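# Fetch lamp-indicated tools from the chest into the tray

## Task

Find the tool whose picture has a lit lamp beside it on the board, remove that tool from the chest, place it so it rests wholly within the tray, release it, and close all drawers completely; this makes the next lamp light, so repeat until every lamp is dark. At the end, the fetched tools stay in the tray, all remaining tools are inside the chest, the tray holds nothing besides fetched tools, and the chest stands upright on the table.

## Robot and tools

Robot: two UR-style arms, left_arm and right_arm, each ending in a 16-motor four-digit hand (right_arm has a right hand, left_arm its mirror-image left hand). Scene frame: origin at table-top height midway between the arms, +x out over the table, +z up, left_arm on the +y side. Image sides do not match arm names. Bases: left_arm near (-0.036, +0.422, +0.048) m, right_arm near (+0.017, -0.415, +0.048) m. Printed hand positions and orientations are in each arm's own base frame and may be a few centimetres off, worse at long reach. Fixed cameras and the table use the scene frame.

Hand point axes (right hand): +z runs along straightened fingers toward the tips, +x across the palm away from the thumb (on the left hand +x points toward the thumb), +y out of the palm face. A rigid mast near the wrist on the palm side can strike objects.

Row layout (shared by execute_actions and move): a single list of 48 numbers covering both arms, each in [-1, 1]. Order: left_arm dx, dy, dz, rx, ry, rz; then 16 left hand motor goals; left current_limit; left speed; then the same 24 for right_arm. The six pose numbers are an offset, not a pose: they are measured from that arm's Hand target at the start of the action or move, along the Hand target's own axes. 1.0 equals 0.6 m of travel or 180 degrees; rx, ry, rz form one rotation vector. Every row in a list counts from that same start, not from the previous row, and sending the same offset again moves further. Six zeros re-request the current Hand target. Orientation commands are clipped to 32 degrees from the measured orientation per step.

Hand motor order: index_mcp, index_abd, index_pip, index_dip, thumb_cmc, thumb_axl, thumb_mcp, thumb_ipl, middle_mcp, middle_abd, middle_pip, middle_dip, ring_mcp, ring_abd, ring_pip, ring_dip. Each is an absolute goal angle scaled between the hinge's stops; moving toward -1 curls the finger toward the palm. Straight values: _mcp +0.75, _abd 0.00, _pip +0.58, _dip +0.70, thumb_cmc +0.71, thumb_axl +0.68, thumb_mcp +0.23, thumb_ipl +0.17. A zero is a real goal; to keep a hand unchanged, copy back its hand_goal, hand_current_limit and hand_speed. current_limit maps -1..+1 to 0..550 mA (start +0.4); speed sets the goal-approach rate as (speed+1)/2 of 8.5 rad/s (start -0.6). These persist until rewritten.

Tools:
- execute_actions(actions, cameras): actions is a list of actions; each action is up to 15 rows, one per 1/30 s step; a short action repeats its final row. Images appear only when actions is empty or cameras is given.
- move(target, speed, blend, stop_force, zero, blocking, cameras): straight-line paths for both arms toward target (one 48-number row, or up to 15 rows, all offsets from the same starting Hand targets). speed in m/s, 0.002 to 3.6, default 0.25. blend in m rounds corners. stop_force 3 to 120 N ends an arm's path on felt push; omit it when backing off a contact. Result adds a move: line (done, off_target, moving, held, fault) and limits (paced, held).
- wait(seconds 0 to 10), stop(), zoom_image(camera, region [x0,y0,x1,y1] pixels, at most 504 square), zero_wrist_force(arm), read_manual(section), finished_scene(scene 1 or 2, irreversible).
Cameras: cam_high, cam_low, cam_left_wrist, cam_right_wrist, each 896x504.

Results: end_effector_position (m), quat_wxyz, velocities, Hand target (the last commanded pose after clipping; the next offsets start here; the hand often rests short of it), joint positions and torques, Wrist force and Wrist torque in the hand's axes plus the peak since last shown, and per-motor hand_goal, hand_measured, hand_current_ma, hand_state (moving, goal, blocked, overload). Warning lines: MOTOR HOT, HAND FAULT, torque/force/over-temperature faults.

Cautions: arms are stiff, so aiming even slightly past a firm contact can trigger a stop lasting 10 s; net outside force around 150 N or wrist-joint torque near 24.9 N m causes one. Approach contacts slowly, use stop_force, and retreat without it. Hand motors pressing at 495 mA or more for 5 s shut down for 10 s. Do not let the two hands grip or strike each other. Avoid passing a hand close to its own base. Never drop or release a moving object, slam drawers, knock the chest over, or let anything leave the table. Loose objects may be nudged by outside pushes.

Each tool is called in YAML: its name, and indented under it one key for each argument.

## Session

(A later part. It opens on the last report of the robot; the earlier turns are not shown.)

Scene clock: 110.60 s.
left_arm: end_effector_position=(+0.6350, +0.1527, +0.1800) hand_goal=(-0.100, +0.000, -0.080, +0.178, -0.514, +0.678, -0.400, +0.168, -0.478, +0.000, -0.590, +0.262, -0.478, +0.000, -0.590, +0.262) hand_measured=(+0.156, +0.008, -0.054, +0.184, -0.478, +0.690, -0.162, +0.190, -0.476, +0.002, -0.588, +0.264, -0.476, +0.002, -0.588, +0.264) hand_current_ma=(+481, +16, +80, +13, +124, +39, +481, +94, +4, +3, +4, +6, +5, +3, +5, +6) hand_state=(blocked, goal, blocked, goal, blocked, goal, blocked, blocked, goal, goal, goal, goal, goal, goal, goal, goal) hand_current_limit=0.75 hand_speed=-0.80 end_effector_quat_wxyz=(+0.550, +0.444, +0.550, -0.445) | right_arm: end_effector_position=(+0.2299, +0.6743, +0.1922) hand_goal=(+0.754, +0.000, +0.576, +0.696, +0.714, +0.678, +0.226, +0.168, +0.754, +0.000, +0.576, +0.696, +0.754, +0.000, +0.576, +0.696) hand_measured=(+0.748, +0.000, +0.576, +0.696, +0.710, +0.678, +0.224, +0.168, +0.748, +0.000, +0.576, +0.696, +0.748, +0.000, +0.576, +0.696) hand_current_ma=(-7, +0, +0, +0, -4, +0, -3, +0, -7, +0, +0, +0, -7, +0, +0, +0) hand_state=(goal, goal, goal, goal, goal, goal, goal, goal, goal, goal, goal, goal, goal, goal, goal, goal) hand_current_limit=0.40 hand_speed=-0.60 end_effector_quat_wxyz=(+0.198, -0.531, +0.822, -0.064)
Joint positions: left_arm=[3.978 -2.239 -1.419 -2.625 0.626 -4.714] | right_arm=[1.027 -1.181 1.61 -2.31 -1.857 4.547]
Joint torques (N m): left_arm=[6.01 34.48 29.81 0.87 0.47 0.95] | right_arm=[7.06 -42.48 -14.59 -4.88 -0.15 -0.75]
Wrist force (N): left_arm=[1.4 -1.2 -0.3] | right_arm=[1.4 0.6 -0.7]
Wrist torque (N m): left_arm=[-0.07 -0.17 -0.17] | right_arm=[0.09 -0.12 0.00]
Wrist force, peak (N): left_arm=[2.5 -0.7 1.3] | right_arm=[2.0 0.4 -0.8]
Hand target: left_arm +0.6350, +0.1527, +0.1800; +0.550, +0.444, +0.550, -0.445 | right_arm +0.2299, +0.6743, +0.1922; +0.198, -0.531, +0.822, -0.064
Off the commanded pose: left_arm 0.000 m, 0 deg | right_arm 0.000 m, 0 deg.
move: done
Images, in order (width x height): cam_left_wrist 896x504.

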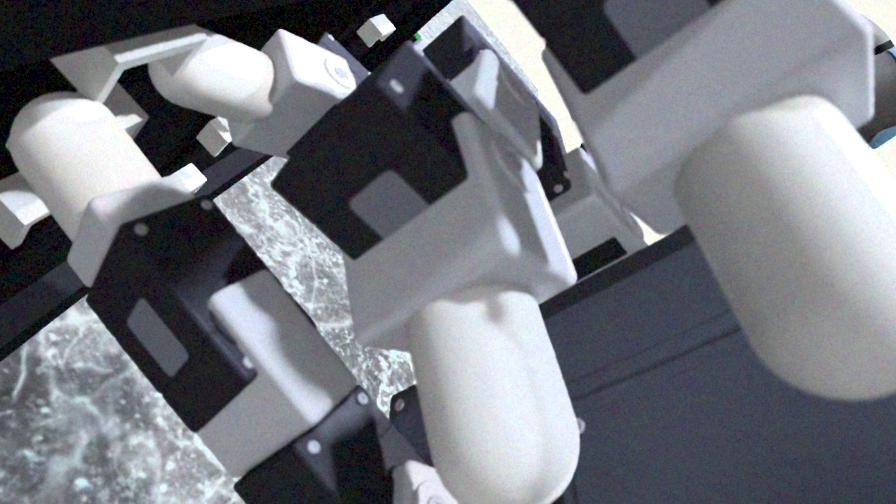

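move:
  target:
    - [0,0,0,0,0,0,0.1,0,-0.0803,0.178,-0.56,0.678,0.0,0.168,-0.479,0,-0.591,0.261,-0.479,0,-0.591,0.261,0.4,-0.4,0,0,0,0,0,0,0.754,0,0.576,0.696,0.714,0.678,0.226,0.168,0.754,0,0.576,0.696,0.754,0,0.576,0.696,0.4,-0.6]
    - [0,0,0,0,0,0,-0.1,0,-0.0803,0.178,-0.56,0.678,-0.4,0.168,-0.479,0,-0.591,0.261,-0.479,0,-0.591,0.261,0.75,-0.8,0,0,0,0,0,0,0.754,0,0.576,0.696,0.714,0.678,0.226,0.168,0.754,0,0.576,0.696,0.754,0,0.576,0.696,0.4,-0.6]
  speed: 0.05
  cameras: ["cam_left_wrist"]

zoom_image:
  camera: "cam_left_wrist"
  region: [0, 0, 280, 200]

Scene clock: 112.27 s.
left_arm: end_effector_position=(+0.6350, +0.1527, +0.1800) hand_goal=(-0.100, +0.000, -0.080, +0.178, -0.560, +0.678, -0.400, +0.168, -0.478, +0.000, -0.590, +0.262, -0.478, +0.000, -0.590, +0.262) hand_measured=(+0.156, +0.008, -0.054, +0.184, -0.540, +0.684, -0.122, +0.190, -0.476, +0.002, -0.588, +0.264, -0.476, +0.002, -0.588, +0.264) hand_current_ma=(+481, +18, +81, +13, +61, +15, +481, +93, +4, +3, +4, +6, +5, +3, +5, +6) hand_state=(blocked, goal, blocked, goal, goal, goal, blocked, blocked, goal, goal, goal, goal, goal, goal, goal, goal) hand_current_limit=0.75 hand_speed=-0.80 end_effector_quat_wxyz=(+0.550, +0.444, +0.550, -0.445) | right_arm: end_effector_position=(+0.2299, +0.6743, +0.1922) hand_goal=(+0.754, +0.000, +0.576, +0.696, +0.714, +0.678, +0.226, +0.168, +0.754, +0.000, +0.576, +0.696, +0.754, +0.000, +0.576, +0.696) hand_measured=(+0.748, +0.000, +0.576, +0.696, +0.710, +0.678, +0.224, +0.168, +0.748, +0.000, +0.576, +0.696, +0.748, +0.000, +0.576, +0.696) hand_current_ma=(-7, +0, +0, +0, -4, +0, -3, +0, -7, +0, +0, +0, -7, +0, +0, +0) hand_state=(goal, goal, goal, goal, goal, goal, goal, goal, goal, goal, goal, goal, goal, goal, goal, goal) hand_current_limit=0.40 hand_speed=-0.60 end_effector_quat_wxyz=(+0.198, -0.531, +0.822, -0.064)
Joint positions: left_arm=[3.978 -2.239 -1.419 -2.625 0.626 -4.714] | right_arm=[1.027 -1.181 1.61 -2.31 -1.857 4.547]
Joint torques (N m): left_arm=[1.01 42.71 29.76 0.74 -2.02 0.47] | right_arm=[6.81 -42.43 -14.2 -5.01 -0.01 -0.79]
Wrist force (N): left_arm=[0.0 -0.4 0.6] | right_arm=[1.3 0.4 -0.3]
Wrist torque (N m): left_arm=[-0.01 -0.15 -0.13] | right_arm=[0.03 -0.12 -0.01]
Wrist force, peak (N): left_arm=[1.0 -1.3 3.8] | right_arm=[1.7 0.6 -0.8]
Hand target: left_arm +0.6350, +0.1527, +0.1800; +0.550, +0.444, +0.550, -0.445 | right_arm +0.2299, +0.6743, +0.1922; +0.198, -0.531, +0.822, -0.064
Off the commanded pose: left_arm 0.000 m, 0 deg | right_arm 0.000 m, 0 deg.
move: done
Images, in order (width x height): cam_left_wrist 896x504.

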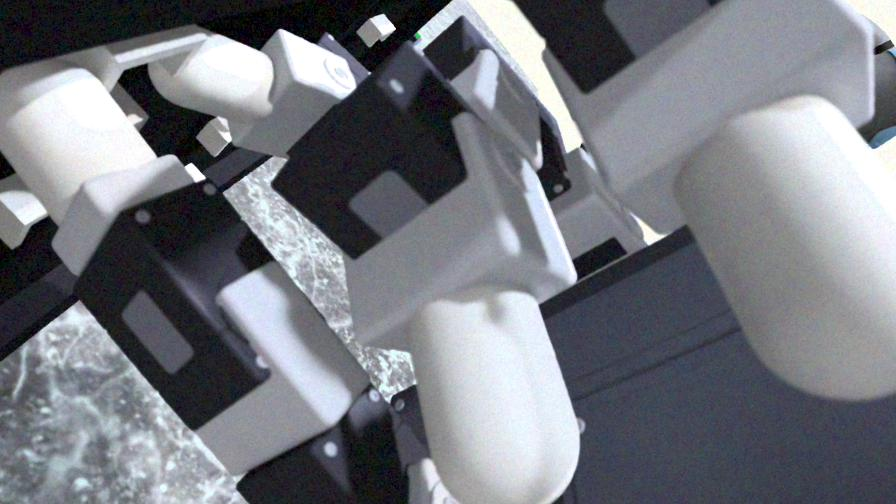

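Scaled by 1.800 from the camera's 896x504 image, which has a finer 1280x720 frame.

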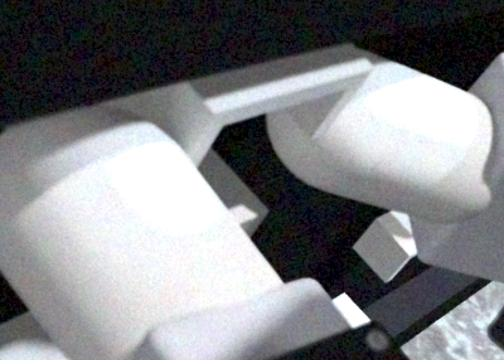

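move:
  target: [0,-0.0235,-0.0085,0,0,0,-0.1,0,-0.0803,0.178,-0.56,0.678,-0.4,0.168,-0.479,0,-0.591,0.261,-0.479,0,-0.591,0.261,0.75,-0.8,0,0,0,0,0,0,0.754,0,0.576,0.696,0.714,0.678,0.226,0.168,0.754,0,0.576,0.696,0.754,0,0.576,0.696,0.4,-0.6]
  speed: 0.02
  cameras: ["cam_left_wrist"]

zoom_image:
  camera: "cam_left_wrist"
  region: [0, 0, 280, 200]

Scene clock: 113.70 s.
left_arm: end_effector_position=(+0.6203, +0.1547, +0.1800) hand_goal=(-0.100, +0.000, -0.080, +0.178, -0.560, +0.678, -0.400, +0.168, -0.478, +0.000, -0.590, +0.262, -0.478, +0.000, -0.590, +0.262) hand_measured=(+0.090, +0.012, -0.050, +0.186, -0.546, +0.684, -0.266, +0.190, -0.476, +0.002, -0.588, +0.264, -0.476, +0.002, -0.588, +0.264) hand_current_ma=(+481, +25, +98, +22, +42, +15, +481, +98, +4, +3, +4, +6, +5, +3, +5, +6) hand_state=(blocked, goal, blocked, goal, goal, goal, blocked, blocked, goal, goal, goal, goal, goal, goal, goal, goal) hand_current_limit=0.75 hand_speed=-0.80 end_effector_quat_wxyz=(+0.550, +0.444, +0.550, -0.445) | right_arm: end_effector_position=(+0.2299, +0.6743, +0.1922) hand_goal=(+0.754, +0.000, +0.576, +0.696, +0.714, +0.678, +0.226, +0.168, +0.754, +0.000, +0.576, +0.696, +0.754, +0.000, +0.576, +0.696) hand_measured=(+0.748, +0.000, +0.576, +0.696, +0.710, +0.678, +0.224, +0.168, +0.748, +0.000, +0.576, +0.696, +0.748, +0.000, +0.576, +0.696) hand_current_ma=(-7, +0, +0, +0, -4, +0, -3, +0, -7, +0, +0, +0, -7, +0, +0, +0) hand_state=(goal, goal, goal, goal, goal, goal, goal, goal, goal, goal, goal, goal, goal, goal, goal, goal) hand_current_limit=0.40 hand_speed=-0.60 end_effector_quat_wxyz=(+0.198, -0.531, +0.822, -0.064)
Joint positions: left_arm=[3.999 -2.216 -1.459 -2.607 0.646 -4.714] | right_arm=[1.027 -1.181 1.61 -2.31 -1.857 4.547]
Joint torques (N m): left_arm=[8.15 57.38 5.13 0.65 1.17 -0.91] | right_arm=[8.61 -42.64 -14.49 -4.94 -0.05 -0.76]
Wrist force (N): left_arm=[-0.5 0.9 1.1] | right_arm=[1.4 0.4 -0.7]
Wrist torque (N m): left_arm=[-0.04 -0.16 -0.08] | right_arm=[0.06 -0.12 0.00]
Wrist force, peak (N): left_arm=[2.0 -4.6 -0.3] | right_arm=[1.8 0.4 -0.5]
Hand target: left_arm +0.6201, +0.1547, +0.1800; +0.550, +0.444, +0.550, -0.445 | right_arm +0.2299, +0.6743, +0.1922; +0.198, -0.531, +0.822, -0.064
Off the commanded pose: left_arm 0.000 m, 0 deg | right_arm 0.000 m, 0 deg.
move: done
Images, in order (width x height): cam_left_wrist 896x504.

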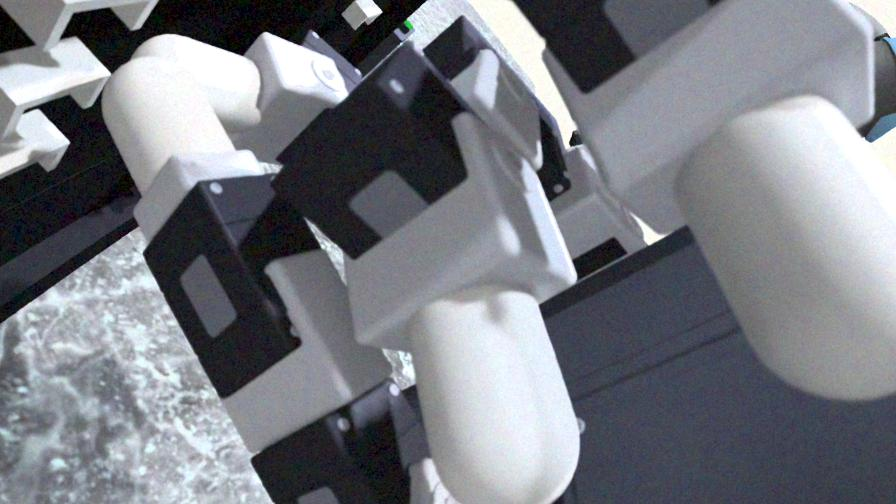

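Scaled by 1.800 from the camera's 896x504 image, which has a finer 1280x720 frame.

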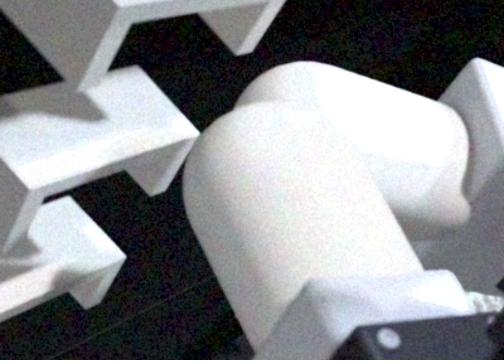

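move:
  target:
    - [0,-0.1253,-0.0456,0,0,0,-0.479,0,-0.591,0.261,-0.571,0.678,0.0,0.168,-0.479,0,-0.591,0.261,-0.479,0,-0.591,0.261,0.4,-0.4,0,0,0,0,0,0,0.754,0,0.576,0.696,0.714,0.678,0.226,0.168,0.754,0,0.576,0.696,0.754,0,0.576,0.696,0.4,-0.6]
    - [0.0467,-0.0288,-0.1835,-0.5,0,0,-0.479,0,-0.591,0.261,-0.571,0.678,0.0,0.168,-0.479,0,-0.591,0.261,-0.479,0,-0.591,0.261,0.4,-0.4,0,0,0,0,0,0,0.754,0,0.576,0.696,0.714,0.678,0.226,0.168,0.754,0,0.576,0.696,0.754,0,0.576,0.696,0.4,-0.6]
  speed: 0.2
  cameras: ["cam_left_wrist","cam_right_wrist"]

Scene clock: 121.40 s.
left_arm: end_effector_position=(+0.5801, +0.2588, +0.1520) hand_goal=(-0.478, +0.000, -0.590, +0.262, -0.570, +0.678, +0.000, +0.168, -0.478, +0.000, -0.590, +0.262, -0.478, +0.000, -0.590, +0.262) hand_measured=(-0.096, +0.008, -0.496, +0.278, -0.556, +0.682, +0.026, +0.174, -0.476, +0.002, -0.588, +0.264, -0.476, +0.002, -0.588, +0.264) hand_current_ma=(+385, +16, +367, +46, +37, +12, +106, +17, +4, +3, +4, +6, +5, +3, +5, +6) hand_state=(blocked, goal, blocked, goal, goal, goal, blocked, goal, goal, goal, goal, goal, goal, goal, goal, goal) hand_current_limit=0.40 hand_speed=-0.40 end_effector_quat_wxyz=(+0.703, -0.074, +0.703, +0.074) | right_arm: end_effector_position=(+0.2299, +0.6743, +0.1922) hand_goal=(+0.754, +0.000, +0.576, +0.696, +0.714, +0.678, +0.226, +0.168, +0.754, +0.000, +0.576, +0.696, +0.754, +0.000, +0.576, +0.696) hand_measured=(+0.748, +0.000, +0.576, +0.696, +0.710, +0.678, +0.224, +0.168, +0.748, +0.000, +0.576, +0.696, +0.748, +0.000, +0.576, +0.696) hand_current_ma=(-7, +0, +0, +0, -4, +0, -3, +0, -7, +0, +0, +0, -7, +0, +0, +0) hand_state=(goal, goal, goal, goal, goal, goal, goal, goal, goal, goal, goal, goal, goal, goal, goal, goal) hand_current_limit=0.40 hand_speed=-0.60 end_effector_quat_wxyz=(+0.198, -0.531, +0.822, -0.064)
Joint positions: left_arm=[3.815 -1.846 -2.155 -2.284 -1.108 -4.712] | right_arm=[1.027 -1.181 1.61 -2.31 -1.857 4.547]
Joint torques (N m): left_arm=[-7.43 14.15 26.81 -0.05 -1.73 1.59] | right_arm=[6.71 -41.92 -14.6 -4.86 0.27 -0.82]
Wrist force (N): left_arm=[-0.5 1.2 0.9] | right_arm=[1.3 0.5 -0.4]
Wrist torque (N m): left_arm=[0.01 -0.19 -0.09] | right_arm=[0.05 -0.13 0.00]
Wrist force, peak (N): left_arm=[-0.6 2.2 1.5] | right_arm=[2.0 0.6 -0.5]
Hand target: left_arm +0.5802, +0.2588, +0.1520; +0.703, -0.074, +0.703, +0.075 | right_arm +0.2299, +0.6743, +0.1922; +0.198, -0.531, +0.822, -0.064
Off the commanded pose: left_arm 0.000 m, 0 deg | right_arm 0.000 m, 0 deg.
move: done
Images, in order (width x height): cam_left_wrist 896x504, cam_right_wrist 896x504.

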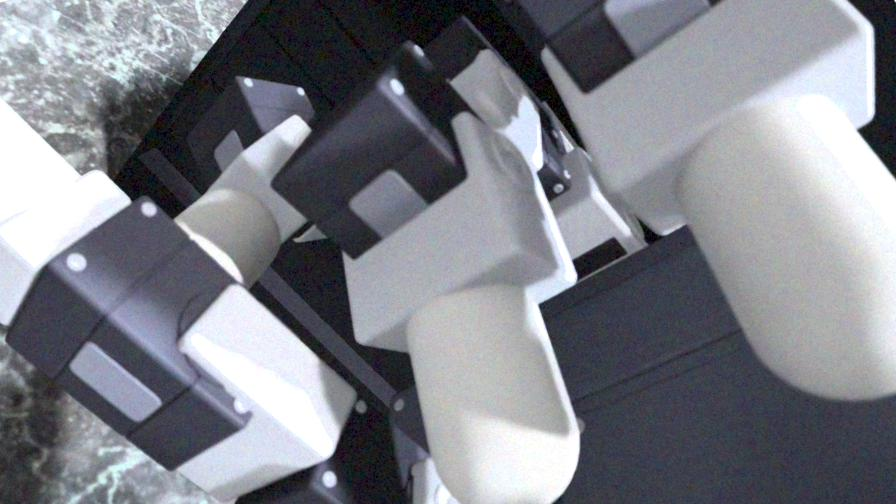

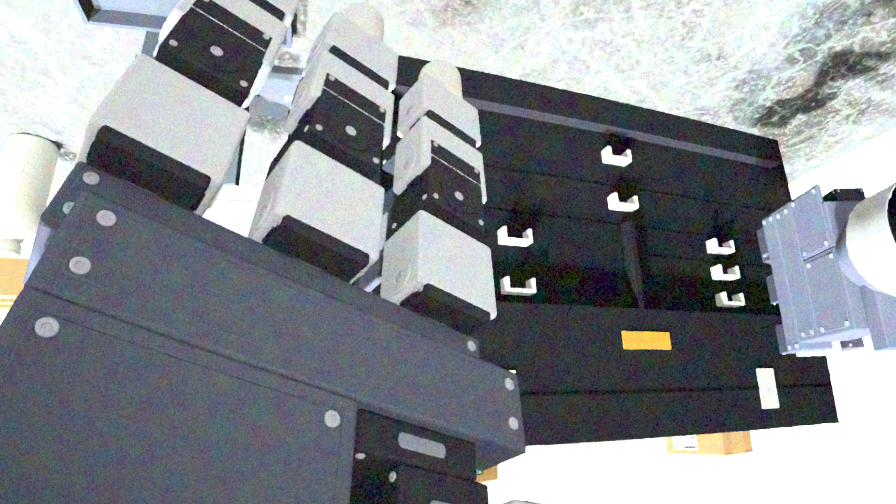

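execute_actions:
  actions: []

Scene clock: 123.07 s.
left_arm: end_effector_position=(+0.5802, +0.2588, +0.1520) hand_goal=(-0.478, +0.000, -0.590, +0.262, -0.570, +0.678, +0.000, +0.168, -0.478, +0.000, -0.590, +0.262, -0.478, +0.000, -0.590, +0.262) hand_measured=(-0.096, +0.008, -0.496, +0.278, -0.556, +0.682, +0.026, +0.174, -0.476, +0.002, -0.588, +0.264, -0.476, +0.002, -0.588, +0.264) hand_current_ma=(+385, +16, +367, +46, +37, +12, +106, +17, +4, +3, +4, +6, +5, +3, +5, +6) hand_state=(blocked, goal, blocked, goal, goal, goal, blocked, goal, goal, goal, goal, goal, goal, goal, goal, goal) hand_current_limit=0.40 hand_speed=-0.40 end_effector_quat_wxyz=(+0.703, -0.074, +0.703, +0.075) | right_arm: end_effector_position=(+0.2299, +0.6743, +0.1922) hand_goal=(+0.754, +0.000, +0.576, +0.696, +0.714, +0.678, +0.226, +0.168, +0.754, +0.000, +0.576, +0.696, +0.754, +0.000, +0.576, +0.696) hand_measured=(+0.748, +0.000, +0.576, +0.696, +0.710, +0.678, +0.224, +0.168, +0.748, +0.000, +0.576, +0.696, +0.748, +0.000, +0.576, +0.696) hand_current_ma=(-7, +0, +0, +0, -4, +0, -3, +0, -7, +0, +0, +0, -7, +0, +0, +0) hand_state=(goal, goal, goal, goal, goal, goal, goal, goal, goal, goal, goal, goal, goal, goal, goal, goal) hand_current_limit=0.40 hand_speed=-0.60 end_effector_quat_wxyz=(+0.198, -0.531, +0.822, -0.064)
Joint positions: left_arm=[3.815 -1.846 -2.155 -2.284 -1.108 -4.712] | right_arm=[1.027 -1.181 1.61 -2.31 -1.857 4.547]
Joint velocities: within noise
Joint torques (N m): left_arm=[-7.13 14.23 27.42 0.09 -1.69 1.51] | right_arm=[6.19 -41.89 -15.29 -4.97 0.47 -0.72]
Motor temperatures (°C): left_arm=[33 28 32 39 40 36] | right_arm=[29 32 31 42 46 42]
Wrist force (N): left_arm=[-0.9 1.3 1.0] | right_arm=[1.2 0.5 -0.2]
Wrist torque (N m): left_arm=[0.02 -0.14 -0.13] | right_arm=[0.04 -0.11 -0.02]
Wrist force, peak (N): left_arm=[-0.5 1.7 1.1] | right_arm=[1.6 0.3 -0.9]
Hand target: left_arm +0.5802, +0.2588, +0.1520; +0.703, -0.074, +0.703, +0.075 | right_arm +0.2299, +0.6743, +0.1922; +0.198, -0.531, +0.822, -0.064
Off the commanded pose: left_arm 0.000 m, 0 deg | right_arm 0.000 m, 0 deg.

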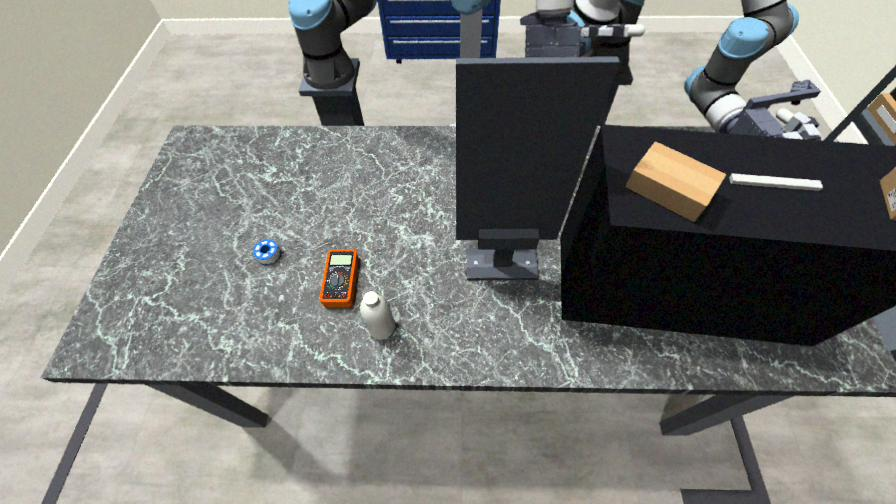

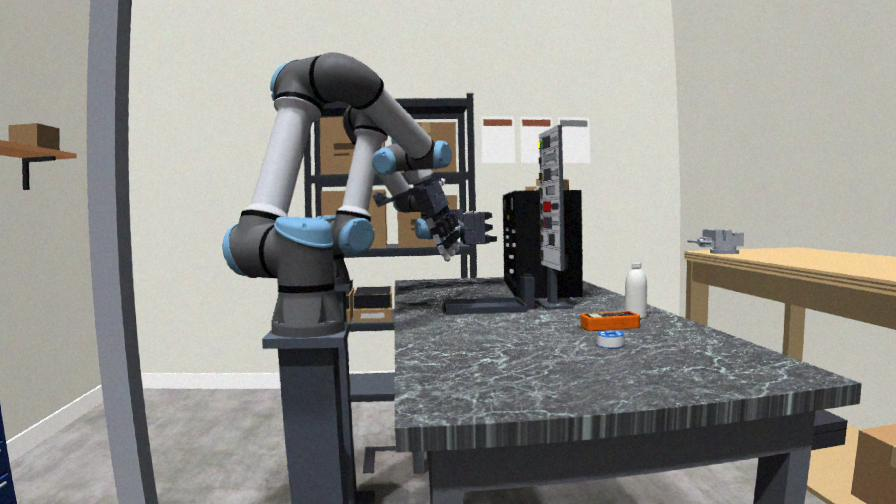

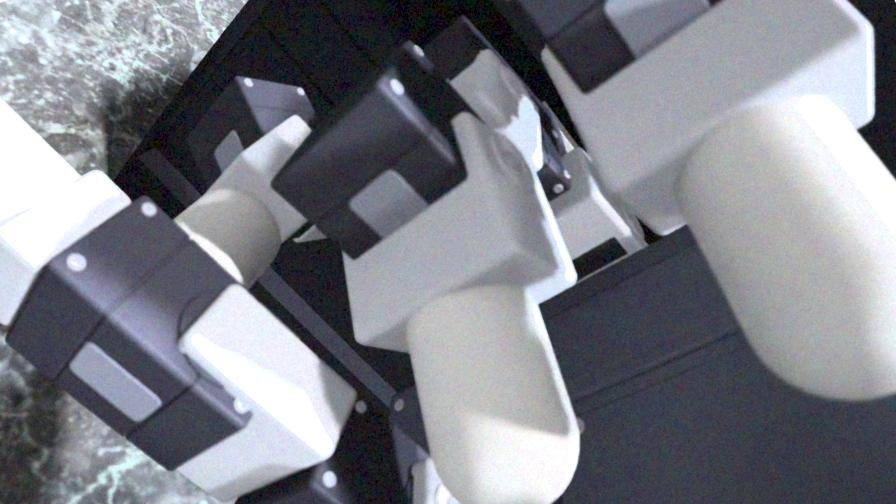

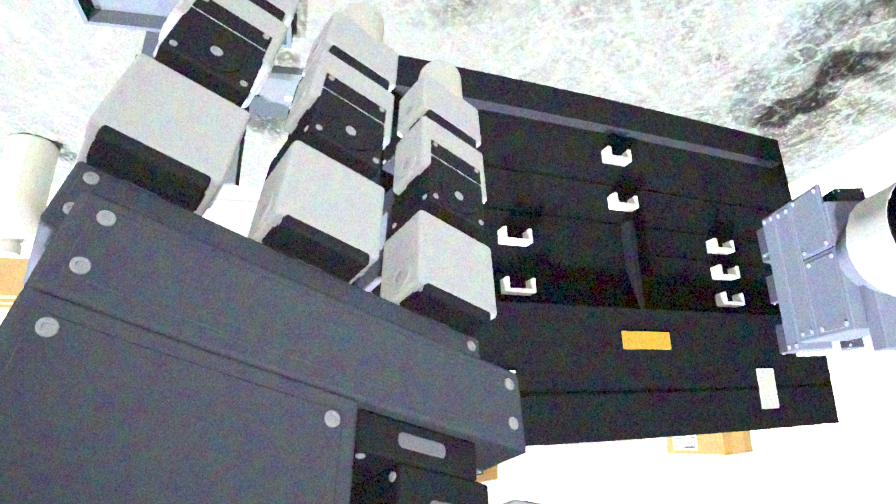

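zoom_image:
  camera: "cam_right_wrist"
  region: [480, 210, 600, 320]

zoom_image:
  camera: "cam_right_wrist"
  region: [580, 130, 700, 220]

zoom_image:
  camera: "cam_right_wrist"
  region: [680, 220, 780, 320]

Scaled by 4.200 from the camera's 896x504 image, which has a finer 1280x720 frame.

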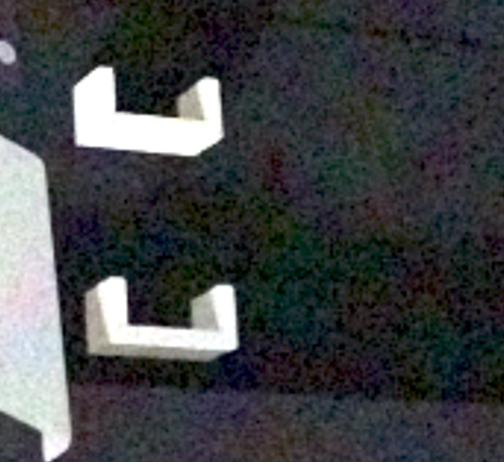

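Scaled by 4.200 from the camera's 896x504 image, which has a finer 1280x720 frame.

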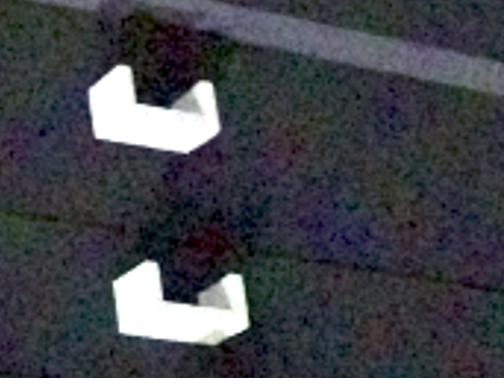

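Scaled by 5.040 from the camera's 896x504 image, which has a finer 1280x720 frame.

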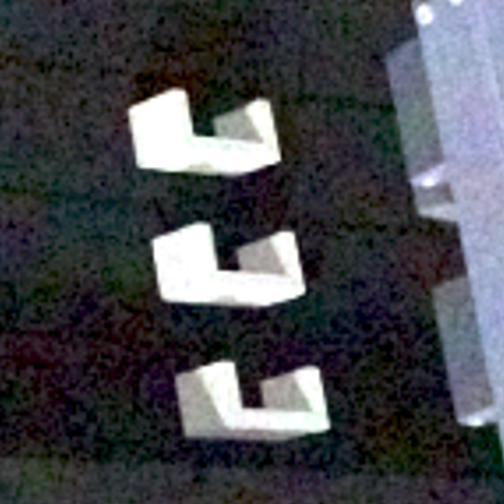

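move:
  target:
    - [-0.0117,-0.0395,-0.1485,0.1037,-0.2749,-0.0489,-0.3,0.0,-0.59,0.262,-0.57,0.678,0.1,0.168,-0.478,0.0,-0.59,0.262,-0.478,0.0,-0.59,0.262,0.4,-0.4,0,0,0,0,0,0,0.754,0,0.576,0.696,0.714,0.678,0.226,0.168,0.754,0,0.576,0.696,0.754,0,0.576,0.696,0.4,-0.6]
    - [-0.0117,-0.0395,-0.1485,0.1037,-0.2749,-0.0489,0.754,0.0,0.576,0.696,0.714,0.678,0.7,0.168,0.754,0.0,0.576,0.696,0.754,0.0,0.576,0.696,0.4,-0.4,0,0,0,0,0,0,0.754,0,0.576,0.696,0.714,0.678,0.226,0.168,0.754,0,0.576,0.696,0.754,0,0.576,0.696,0.4,-0.6]
  speed: 0.25
  cameras: ["cam_left_wrist"]

Scene clock: 128.43 s.
left_arm: end_effector_position=(+0.5018, +0.2177, +0.1606) hand_goal=(-0.300, +0.000, -0.590, +0.262, -0.570, +0.678, +0.100, +0.168, -0.478, +0.000, -0.590, +0.262, -0.478, +0.000, -0.590, +0.262) hand_measured=(-0.168, +0.004, -0.546, +0.276, -0.558, +0.682, +0.118, +0.168, -0.482, +0.002, -0.588, +0.264, -0.482, +0.002, -0.588, +0.264) hand_current_ma=(+385, +9, +148, +39, +36, +12, +71, -2, -9, +3, +3, +6, -10, +3, +4, +6) hand_state=(blocked, goal, blocked, goal, goal, goal, goal, goal, goal, goal, goal, goal, goal, goal, goal, goal) hand_current_limit=0.40 hand_speed=-0.40 end_effector_quat_wxyz=(+0.925, +0.010, +0.377, -0.050) | right_arm: end_effector_position=(+0.2299, +0.6743, +0.1922) hand_goal=(+0.754, +0.000, +0.576, +0.696, +0.714, +0.678, +0.226, +0.168, +0.754, +0.000, +0.576, +0.696, +0.754, +0.000, +0.576, +0.696) hand_measured=(+0.748, +0.000, +0.576, +0.696, +0.710, +0.678, +0.224, +0.168, +0.748, +0.000, +0.576, +0.696, +0.748, +0.000, +0.576, +0.696) hand_current_ma=(-7, +0, +0, +0, -4, +0, -3, +0, -7, +0, +0, +0, -7, +0, +0, +0) hand_state=(goal, goal, goal, goal, goal, goal, goal, goal, goal, goal, goal, goal, goal, goal, goal, goal) hand_current_limit=0.40 hand_speed=-0.60 end_effector_quat_wxyz=(+0.198, -0.531, +0.822, -0.064)
Joint positions: left_arm=[3.968 -2.398 -2.505 -0.35 -0.988 -5.481] | right_arm=[1.027 -1.181 1.61 -2.31 -1.857 4.547]
Joint torques (N m): left_arm=[0.77 31.79 -2.45 2.82 -0.83 0.02] | right_arm=[6.55 -41.38 -14.88 -4.75 0.71 -0.89]
Wrist force (N): left_arm=[0.1 1.9 2.1] | right_arm=[1.5 0.4 -0.5]
Wrist torque (N m): left_arm=[0.09 -0.15 -0.02] | right_arm=[0.04 -0.15 0.01]
Wrist force, peak (N): left_arm=[-1.4 2.5 3.1] | right_arm=[1.8 0.9 -0.6]
Hand target: left_arm +0.5018, +0.2177, +0.1606; +0.925, +0.010, +0.377, -0.050 (not the last commanded pose) | right_arm +0.2299, +0.6743, +0.1922; +0.198, -0.531, +0.822, -0.064
Off the commanded pose: left_arm 0.004 m, 5 deg | right_arm 0.000 m, 0 deg.
FORCE FAULT: contact force on the left arm reached its limit, and that arm stopped. The contact can be on any part of that arm, not only on its tool. That arm's remaining commands of this call were not run. That arm is still stopped at the end of this call. That arm stays stopped for about 10 more seconds. Until then a move that you send moves the other arm only, and its call returns only when the move has ended. Once the stop has ended, the next robot result says so. If the stop ends while you think or write, that arm runs what you send next, counted from a new Hand target: where the arm stands when the stop ends. While its stop runs, that arm, its gripper or tool too, takes no new command. Until it ends, the stop uses up actions while you think or wait. An arm that is not stopped still takes commands.
move: fault (left_arm); path passed 1 of 2 targets; target 2's new numbers were not sent
Images, in order (width x height): cam_left_wrist 896x504.

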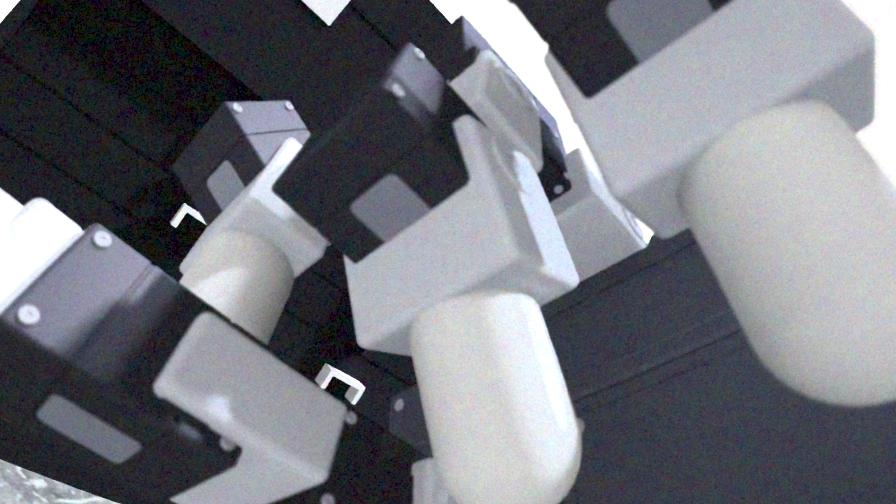

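zoom_image:
  camera: "cam_left_wrist"
  region: [300, 350, 380, 410]

zoom_image:
  camera: "cam_left_wrist"
  region: [140, 180, 220, 240]

Scaled by 6.300 from the camera's 896x504 image, which has a finer 1280x720 frame.

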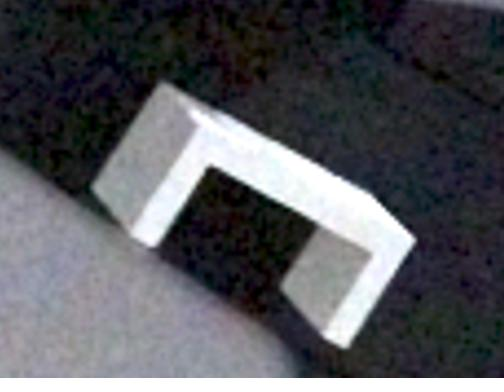

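Scaled by 6.300 from the camera's 896x504 image, which has a finer 1280x720 frame.

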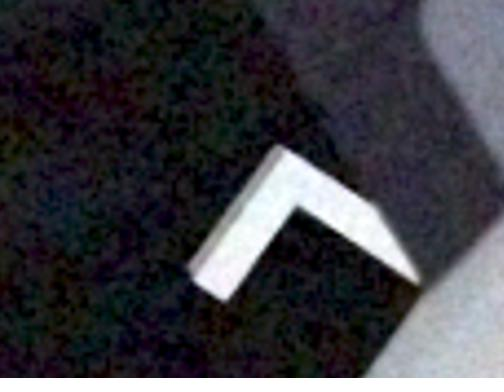

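wait:
  seconds: 6
  cameras: ["cam_low", "cam_left_wrist"]

zoom_image:
  camera: "cam_low"
  region: [480, 180, 600, 300]

zoom_image:
  camera: "cam_left_wrist"
  region: [0, 0, 440, 504]

Scene clock: 142.50 s.
left_arm: end_effector_position=(+0.5018, +0.2177, +0.1606) hand_goal=(-0.300, +0.000, -0.590, +0.262, -0.570, +0.678, +0.100, +0.168, -0.478, +0.000, -0.590, +0.262, -0.478, +0.000, -0.590, +0.262) hand_measured=(-0.168, +0.004, -0.546, +0.276, -0.558, +0.682, +0.118, +0.168, -0.482, +0.002, -0.588, +0.264, -0.482, +0.002, -0.588, +0.264) hand_current_ma=(+385, +9, +148, +39, +36, +12, +71, -2, -9, +3, +3, +6, -10, +3, +4, +6) hand_state=(blocked, goal, blocked, goal, goal, goal, goal, goal, goal, goal, goal, goal, goal, goal, goal, goal) hand_current_limit=0.40 hand_speed=-0.40 end_effector_quat_wxyz=(+0.925, +0.010, +0.377, -0.050) | right_arm: end_effector_position=(+0.2299, +0.6743, +0.1922) hand_goal=(+0.754, +0.000, +0.576, +0.696, +0.714, +0.678, +0.226, +0.168, +0.754, +0.000, +0.576, +0.696, +0.754, +0.000, +0.576, +0.696) hand_measured=(+0.748, +0.000, +0.576, +0.696, +0.710, +0.678, +0.224, +0.168, +0.748, +0.000, +0.576, +0.696, +0.748, +0.000, +0.576, +0.696) hand_current_ma=(-7, +0, +0, +0, -4, +0, -3, +0, -7, +0, +0, +0, -7, +0, +0, +0) hand_state=(goal, goal, goal, goal, goal, goal, goal, goal, goal, goal, goal, goal, goal, goal, goal, goal) hand_current_limit=0.40 hand_speed=-0.60 end_effector_quat_wxyz=(+0.198, -0.531, +0.822, -0.064)
Joint positions: left_arm=[3.968 -2.398 -2.505 -0.35 -0.988 -5.481] | right_arm=[1.027 -1.181 1.61 -2.31 -1.857 4.547]
Joint torques (N m): left_arm=[0.15 31.84 -1.95 2.83 -0.85 0.12] | right_arm=[5.54 -42.09 -15.42 -4.7 1.13 -0.91]
Wrist force (N): left_arm=[-1.3 2.1 2.1] | right_arm=[1.4 0.6 -0.6]
Wrist torque (N m): left_arm=[0.12 0.02 -0.14] | right_arm=[0.08 -0.13 0.00]
Wrist force, peak (N): left_arm=[-1.6 2.4 2.2] | right_arm=[1.5 0.6 -1.2]
Hand target: left_arm +0.5018, +0.2177, +0.1606; +0.925, +0.010, +0.377, -0.050 (not the last commanded pose) | right_arm +0.2299, +0.6743, +0.1922; +0.198, -0.531, +0.822, -0.064
Off the commanded pose: left_arm 0.004 m, 5 deg | right_arm 0.000 m, 0 deg.
FORCE FAULT, CONTINUED: the left arm's stop, for the force fault that an earlier result reported, is over. The rest of the stop counts as 20 of the actions that you can send in this scene. That arm's target is now where it stood when the stop ended, not its last command. That arm accepts commands again.
wait: 6.00 s; at rest from the start
Images, in order (width x height): cam_low 896x504, cam_left_wrist 896x504.

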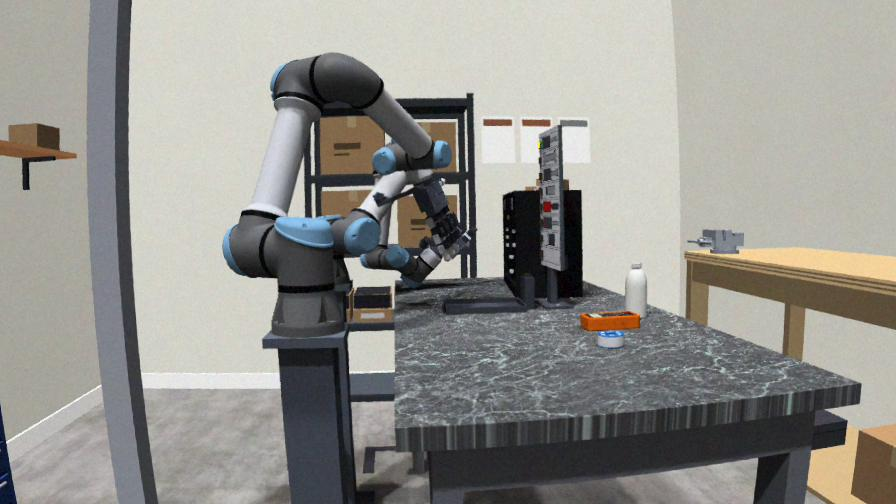

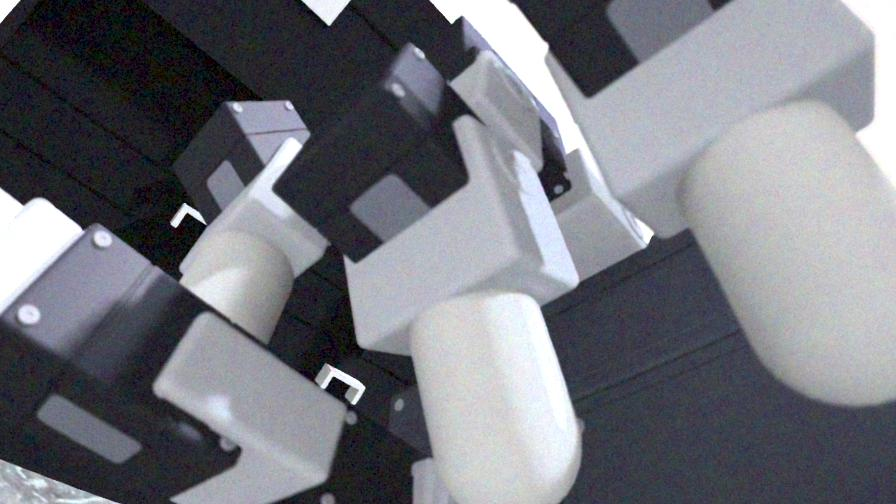

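Scaled by 4.200 from the camera's 896x504 image, which has a finer 1280x720 frame.

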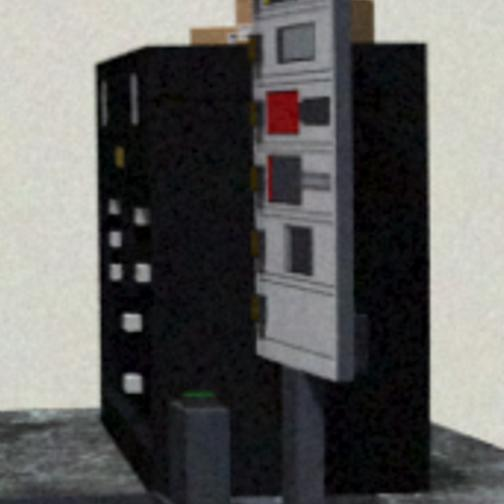

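Scaled by 1.000.

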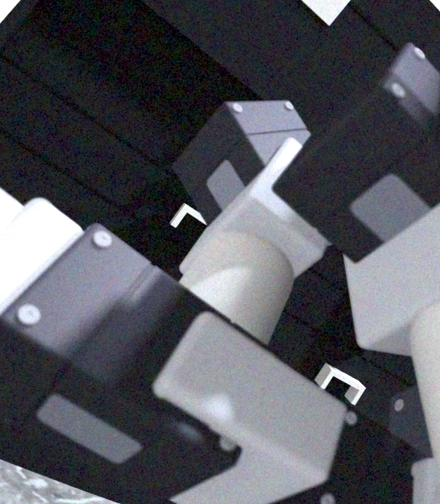

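move:
  target:
    - [-0.2433,-0.0508,0.0642,0,0.22,0,0.0,0.0,-0.3,0.262,0.0,0.678,0.3,0.168,-0.478,0.0,-0.59,0.262,-0.478,0.0,-0.59,0.262,0.4,-0.4,0,0,0,0,0,0,0.754,0,0.576,0.696,0.714,0.678,0.226,0.168,0.754,0,0.576,0.696,0.754,0,0.576,0.696,0.4,-0.6]
    - [-0.2433,-0.0508,0.0642,0,0.22,0,0.754,0.0,0.576,0.696,0.714,0.678,0.226,0.168,0.754,0.0,0.576,0.696,0.754,0.0,0.576,0.696,0.4,-0.4,0,0,0,0,0,0,0.754,0,0.576,0.696,0.714,0.678,0.226,0.168,0.754,0,0.576,0.696,0.754,0,0.576,0.696,0.4,-0.6]
  speed: 0.2
  cameras: ["cam_left_wrist"]

Scene clock: 149.33 s.
left_arm: end_effector_position=(+0.4218, +0.1976, +0.2907) hand_goal=(+0.754, +0.000, +0.576, +0.696, +0.714, +0.678, +0.226, +0.168, +0.754, +0.000, +0.576, +0.696, +0.754, +0.000, +0.576, +0.696) hand_measured=(+0.752, +0.004, +0.574, +0.694, +0.710, +0.680, +0.228, +0.168, +0.752, +0.002, +0.574, +0.694, +0.752, +0.002, +0.574, +0.694) hand_current_ma=(-4, +9, -6, -6, -7, +4, +8, -2, -5, +3, -4, -6, -5, +3, -5, -6) hand_state=(goal, goal, goal, goal, goal, goal, goal, goal, goal, goal, goal, goal, goal, goal, goal, goal) hand_current_limit=0.40 hand_speed=-0.40 end_effector_quat_wxyz=(+0.743, +0.026, +0.668, -0.044) | right_arm: end_effector_position=(+0.2299, +0.6743, +0.1922) hand_goal=(+0.754, +0.000, +0.576, +0.696, +0.714, +0.678, +0.226, +0.168, +0.754, +0.000, +0.576, +0.696, +0.754, +0.000, +0.576, +0.696) hand_measured=(+0.748, +0.000, +0.576, +0.696, +0.710, +0.678, +0.224, +0.168, +0.748, +0.000, +0.576, +0.696, +0.748, +0.000, +0.576, +0.696) hand_current_ma=(-7, +0, +0, +0, -4, +0, -3, +0, -7, +0, +0, +0, -7, +0, +0, +0) hand_state=(goal, goal, goal, goal, goal, goal, goal, goal, goal, goal, goal, goal, goal, goal, goal, goal) hand_current_limit=0.40 hand_speed=-0.60 end_effector_quat_wxyz=(+0.198, -0.531, +0.822, -0.064)
Joint positions: left_arm=[4.401 -1.016 -2.503 -2.295 -0.238 -5.19] | right_arm=[1.027 -1.181 1.61 -2.31 -1.857 4.547]
Joint torques (N m): left_arm=[-6.76 -14.89 33.15 -0.17 -2.46 1.26] | right_arm=[4.5 -41.82 -13.83 -4.72 1.01 -0.79]
Wrist force (N): left_arm=[-1.9 1.3 0.8] | right_arm=[1.9 0.3 -0.7]
Wrist torque (N m): left_arm=[0.06 0.15 -0.11] | right_arm=[0.05 -0.19 0.04]
Wrist force, peak (N): left_arm=[-1.4 2.2 2.3] | right_arm=[1.9 0.9 -0.6]
Hand target: left_arm +0.4218, +0.1976, +0.2907; +0.743, +0.026, +0.668, -0.044 | right_arm +0.2299, +0.6743, +0.1922; +0.198, -0.531, +0.822, -0.064
Off the commanded pose: left_arm 0.000 m, 0 deg | right_arm 0.000 m, 0 deg.
move: done
Images, in order (width x height): cam_left_wrist 896x504.

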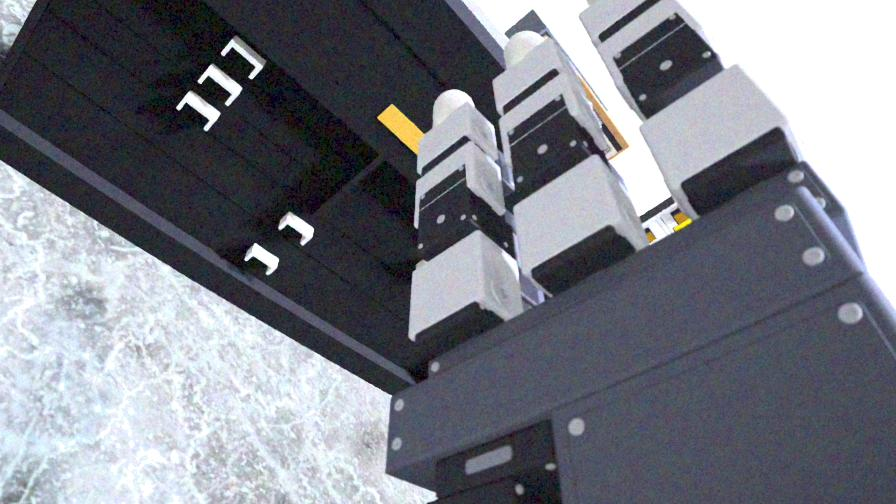

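zoom_image:
  camera: "cam_left_wrist"
  region: [140, 20, 300, 140]

zoom_image:
  camera: "cam_left_wrist"
  region: [220, 190, 340, 290]

zoom_image:
  camera: "cam_left_wrist"
  region: [0, 0, 440, 300]

Scaled by 3.150 from the camera's 896x504 image, which has a finer 1280x720 frame.

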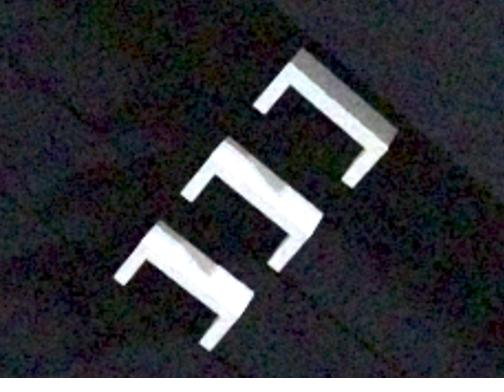

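Scaled by 4.200 from the camera's 896x504 image, which has a finer 1280x720 frame.

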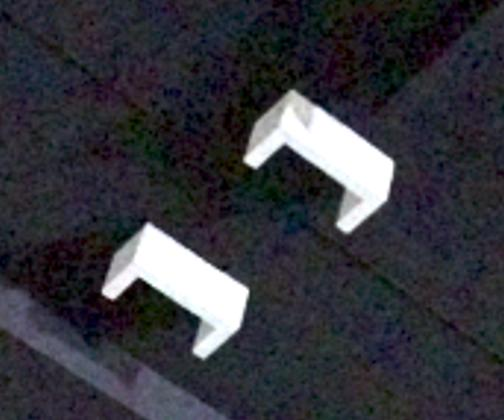

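Scaled by 1.145 from the camera's 896x504 image, which has a finer 1280x720 frame.

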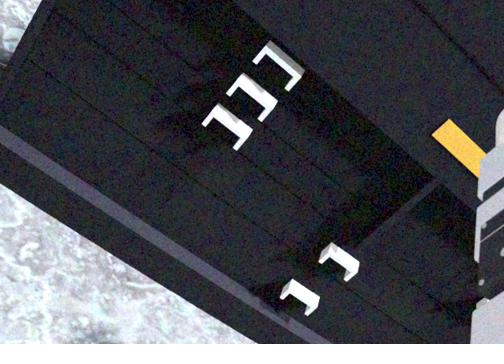

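move:
  target:
    - [0.3507,0.0348,0.05,-0.0171,0.0365,-0.4937,0.754,0.167,0.576,0.696,0.714,0.678,0.226,0.168,0.754,-0.167,0.576,0.696,-0.479,0.0,-0.591,0.261,0.4,-0.4,0,0,0,0,0,0,0.754,0,0.576,0.696,0.714,0.678,0.226,0.168,0.754,0,0.576,0.696,0.754,0,0.576,0.696,0.4,-0.6]
  speed: 0.25
  cameras: ["cam_left_wrist","cam_right_wrist"]

Scene clock: 155.90 s.
left_arm: end_effector_position=(+0.4755, +0.2093, +0.0843) hand_goal=(+0.754, +0.168, +0.576, +0.696, +0.714, +0.678, +0.226, +0.168, +0.754, -0.166, +0.576, +0.696, -0.478, +0.000, -0.590, +0.262) hand_measured=(+0.748, +0.170, +0.574, +0.694, +0.708, +0.680, +0.228, +0.168, +0.746, -0.162, +0.574, +0.694, -0.476, +0.002, -0.586, +0.264) hand_current_ma=(-18, +2, -6, -6, -16, +4, +5, -2, -19, +6, -4, -6, +5, +3, +8, +6) hand_state=(goal, goal, goal, goal, goal, goal, goal, goal, goal, goal, goal, goal, goal, goal, goal, goal) hand_current_limit=0.40 hand_speed=-0.40 end_effector_quat_wxyz=(+0.465, -0.464, +0.534, -0.533) | right_arm: end_effector_position=(+0.2299, +0.6743, +0.1922) hand_goal=(+0.754, +0.000, +0.576, +0.696, +0.714, +0.678, +0.226, +0.168, +0.754, +0.000, +0.576, +0.696, +0.754, +0.000, +0.576, +0.696) hand_measured=(+0.748, +0.000, +0.576, +0.696, +0.710, +0.678, +0.224, +0.168, +0.748, +0.000, +0.576, +0.696, +0.748, +0.000, +0.576, +0.696) hand_current_ma=(-7, +0, +0, +0, -4, +0, -3, +0, -7, +0, +0, +0, -7, +0, +0, +0) hand_state=(goal, goal, goal, goal, goal, goal, goal, goal, goal, goal, goal, goal, goal, goal, goal, goal) hand_current_limit=0.40 hand_speed=-0.60 end_effector_quat_wxyz=(+0.198, -0.531, +0.822, -0.064)
Joint positions: left_arm=[4.325 -1.797 -2.246 -2.243 -0.249 -6.28] | right_arm=[1.027 -1.181 1.61 -2.31 -1.857 4.547]
Joint torques (N m): left_arm=[7.62 9.88 0.73 2.14 1.26 -1.52] | right_arm=[3.76 -41.7 -15.03 -4.63 1.13 -0.8]
Wrist force (N): left_arm=[0.2 -0.1 1.3] | right_arm=[1.3 0.2 -0.4]
Wrist torque (N m): left_arm=[0.30 0.21 -0.10] | right_arm=[0.01 -0.12 -0.01]
Wrist force, peak (N): left_arm=[-2.4 1.4 1.1] | right_arm=[1.8 0.8 -0.7]
Hand target: left_arm +0.4755, +0.2093, +0.0843; +0.465, -0.464, +0.534, -0.533 | right_arm +0.2299, +0.6743, +0.1922; +0.198, -0.531, +0.822, -0.064
Off the commanded pose: left_arm 0.000 m, 0 deg | right_arm 0.000 m, 0 deg.
move: done
Images, in order (width x height): cam_left_wrist 896x504, cam_right_wrist 896x504.

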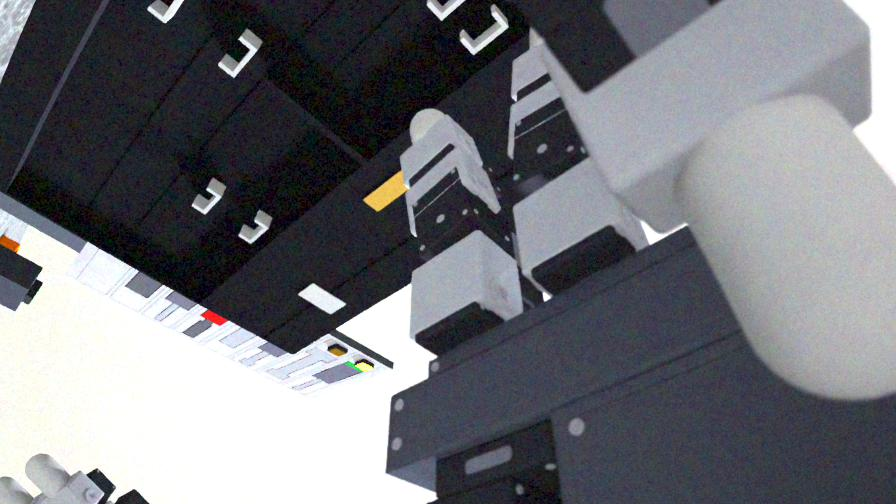

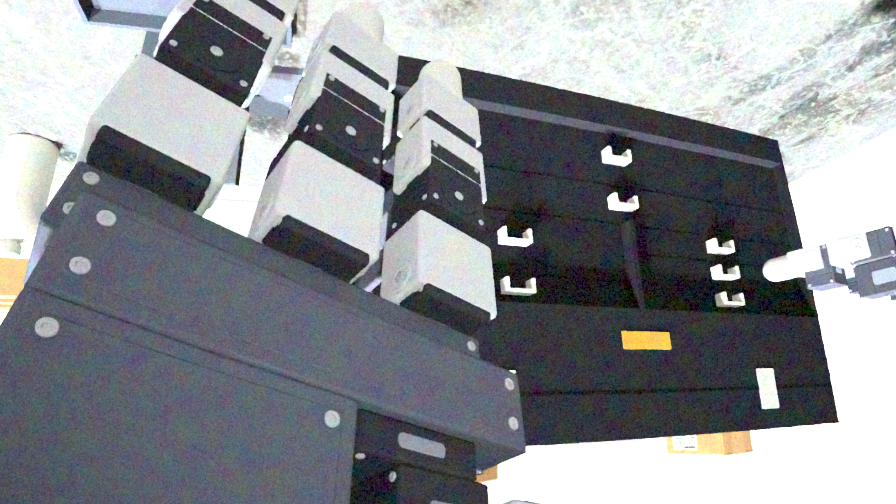

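zoom_image:
  camera: "cam_left_wrist"
  region: [380, 0, 600, 180]

Scaled by 2.291 from the camera's 896x504 image, which has a finer 1280x720 frame.

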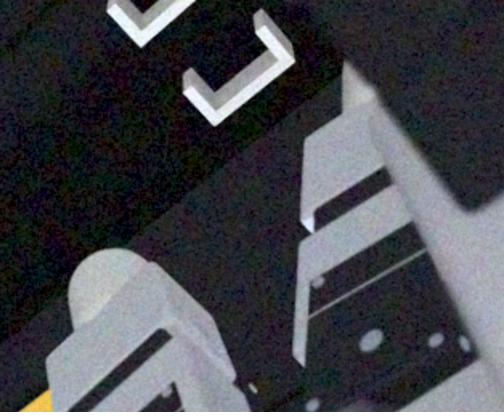

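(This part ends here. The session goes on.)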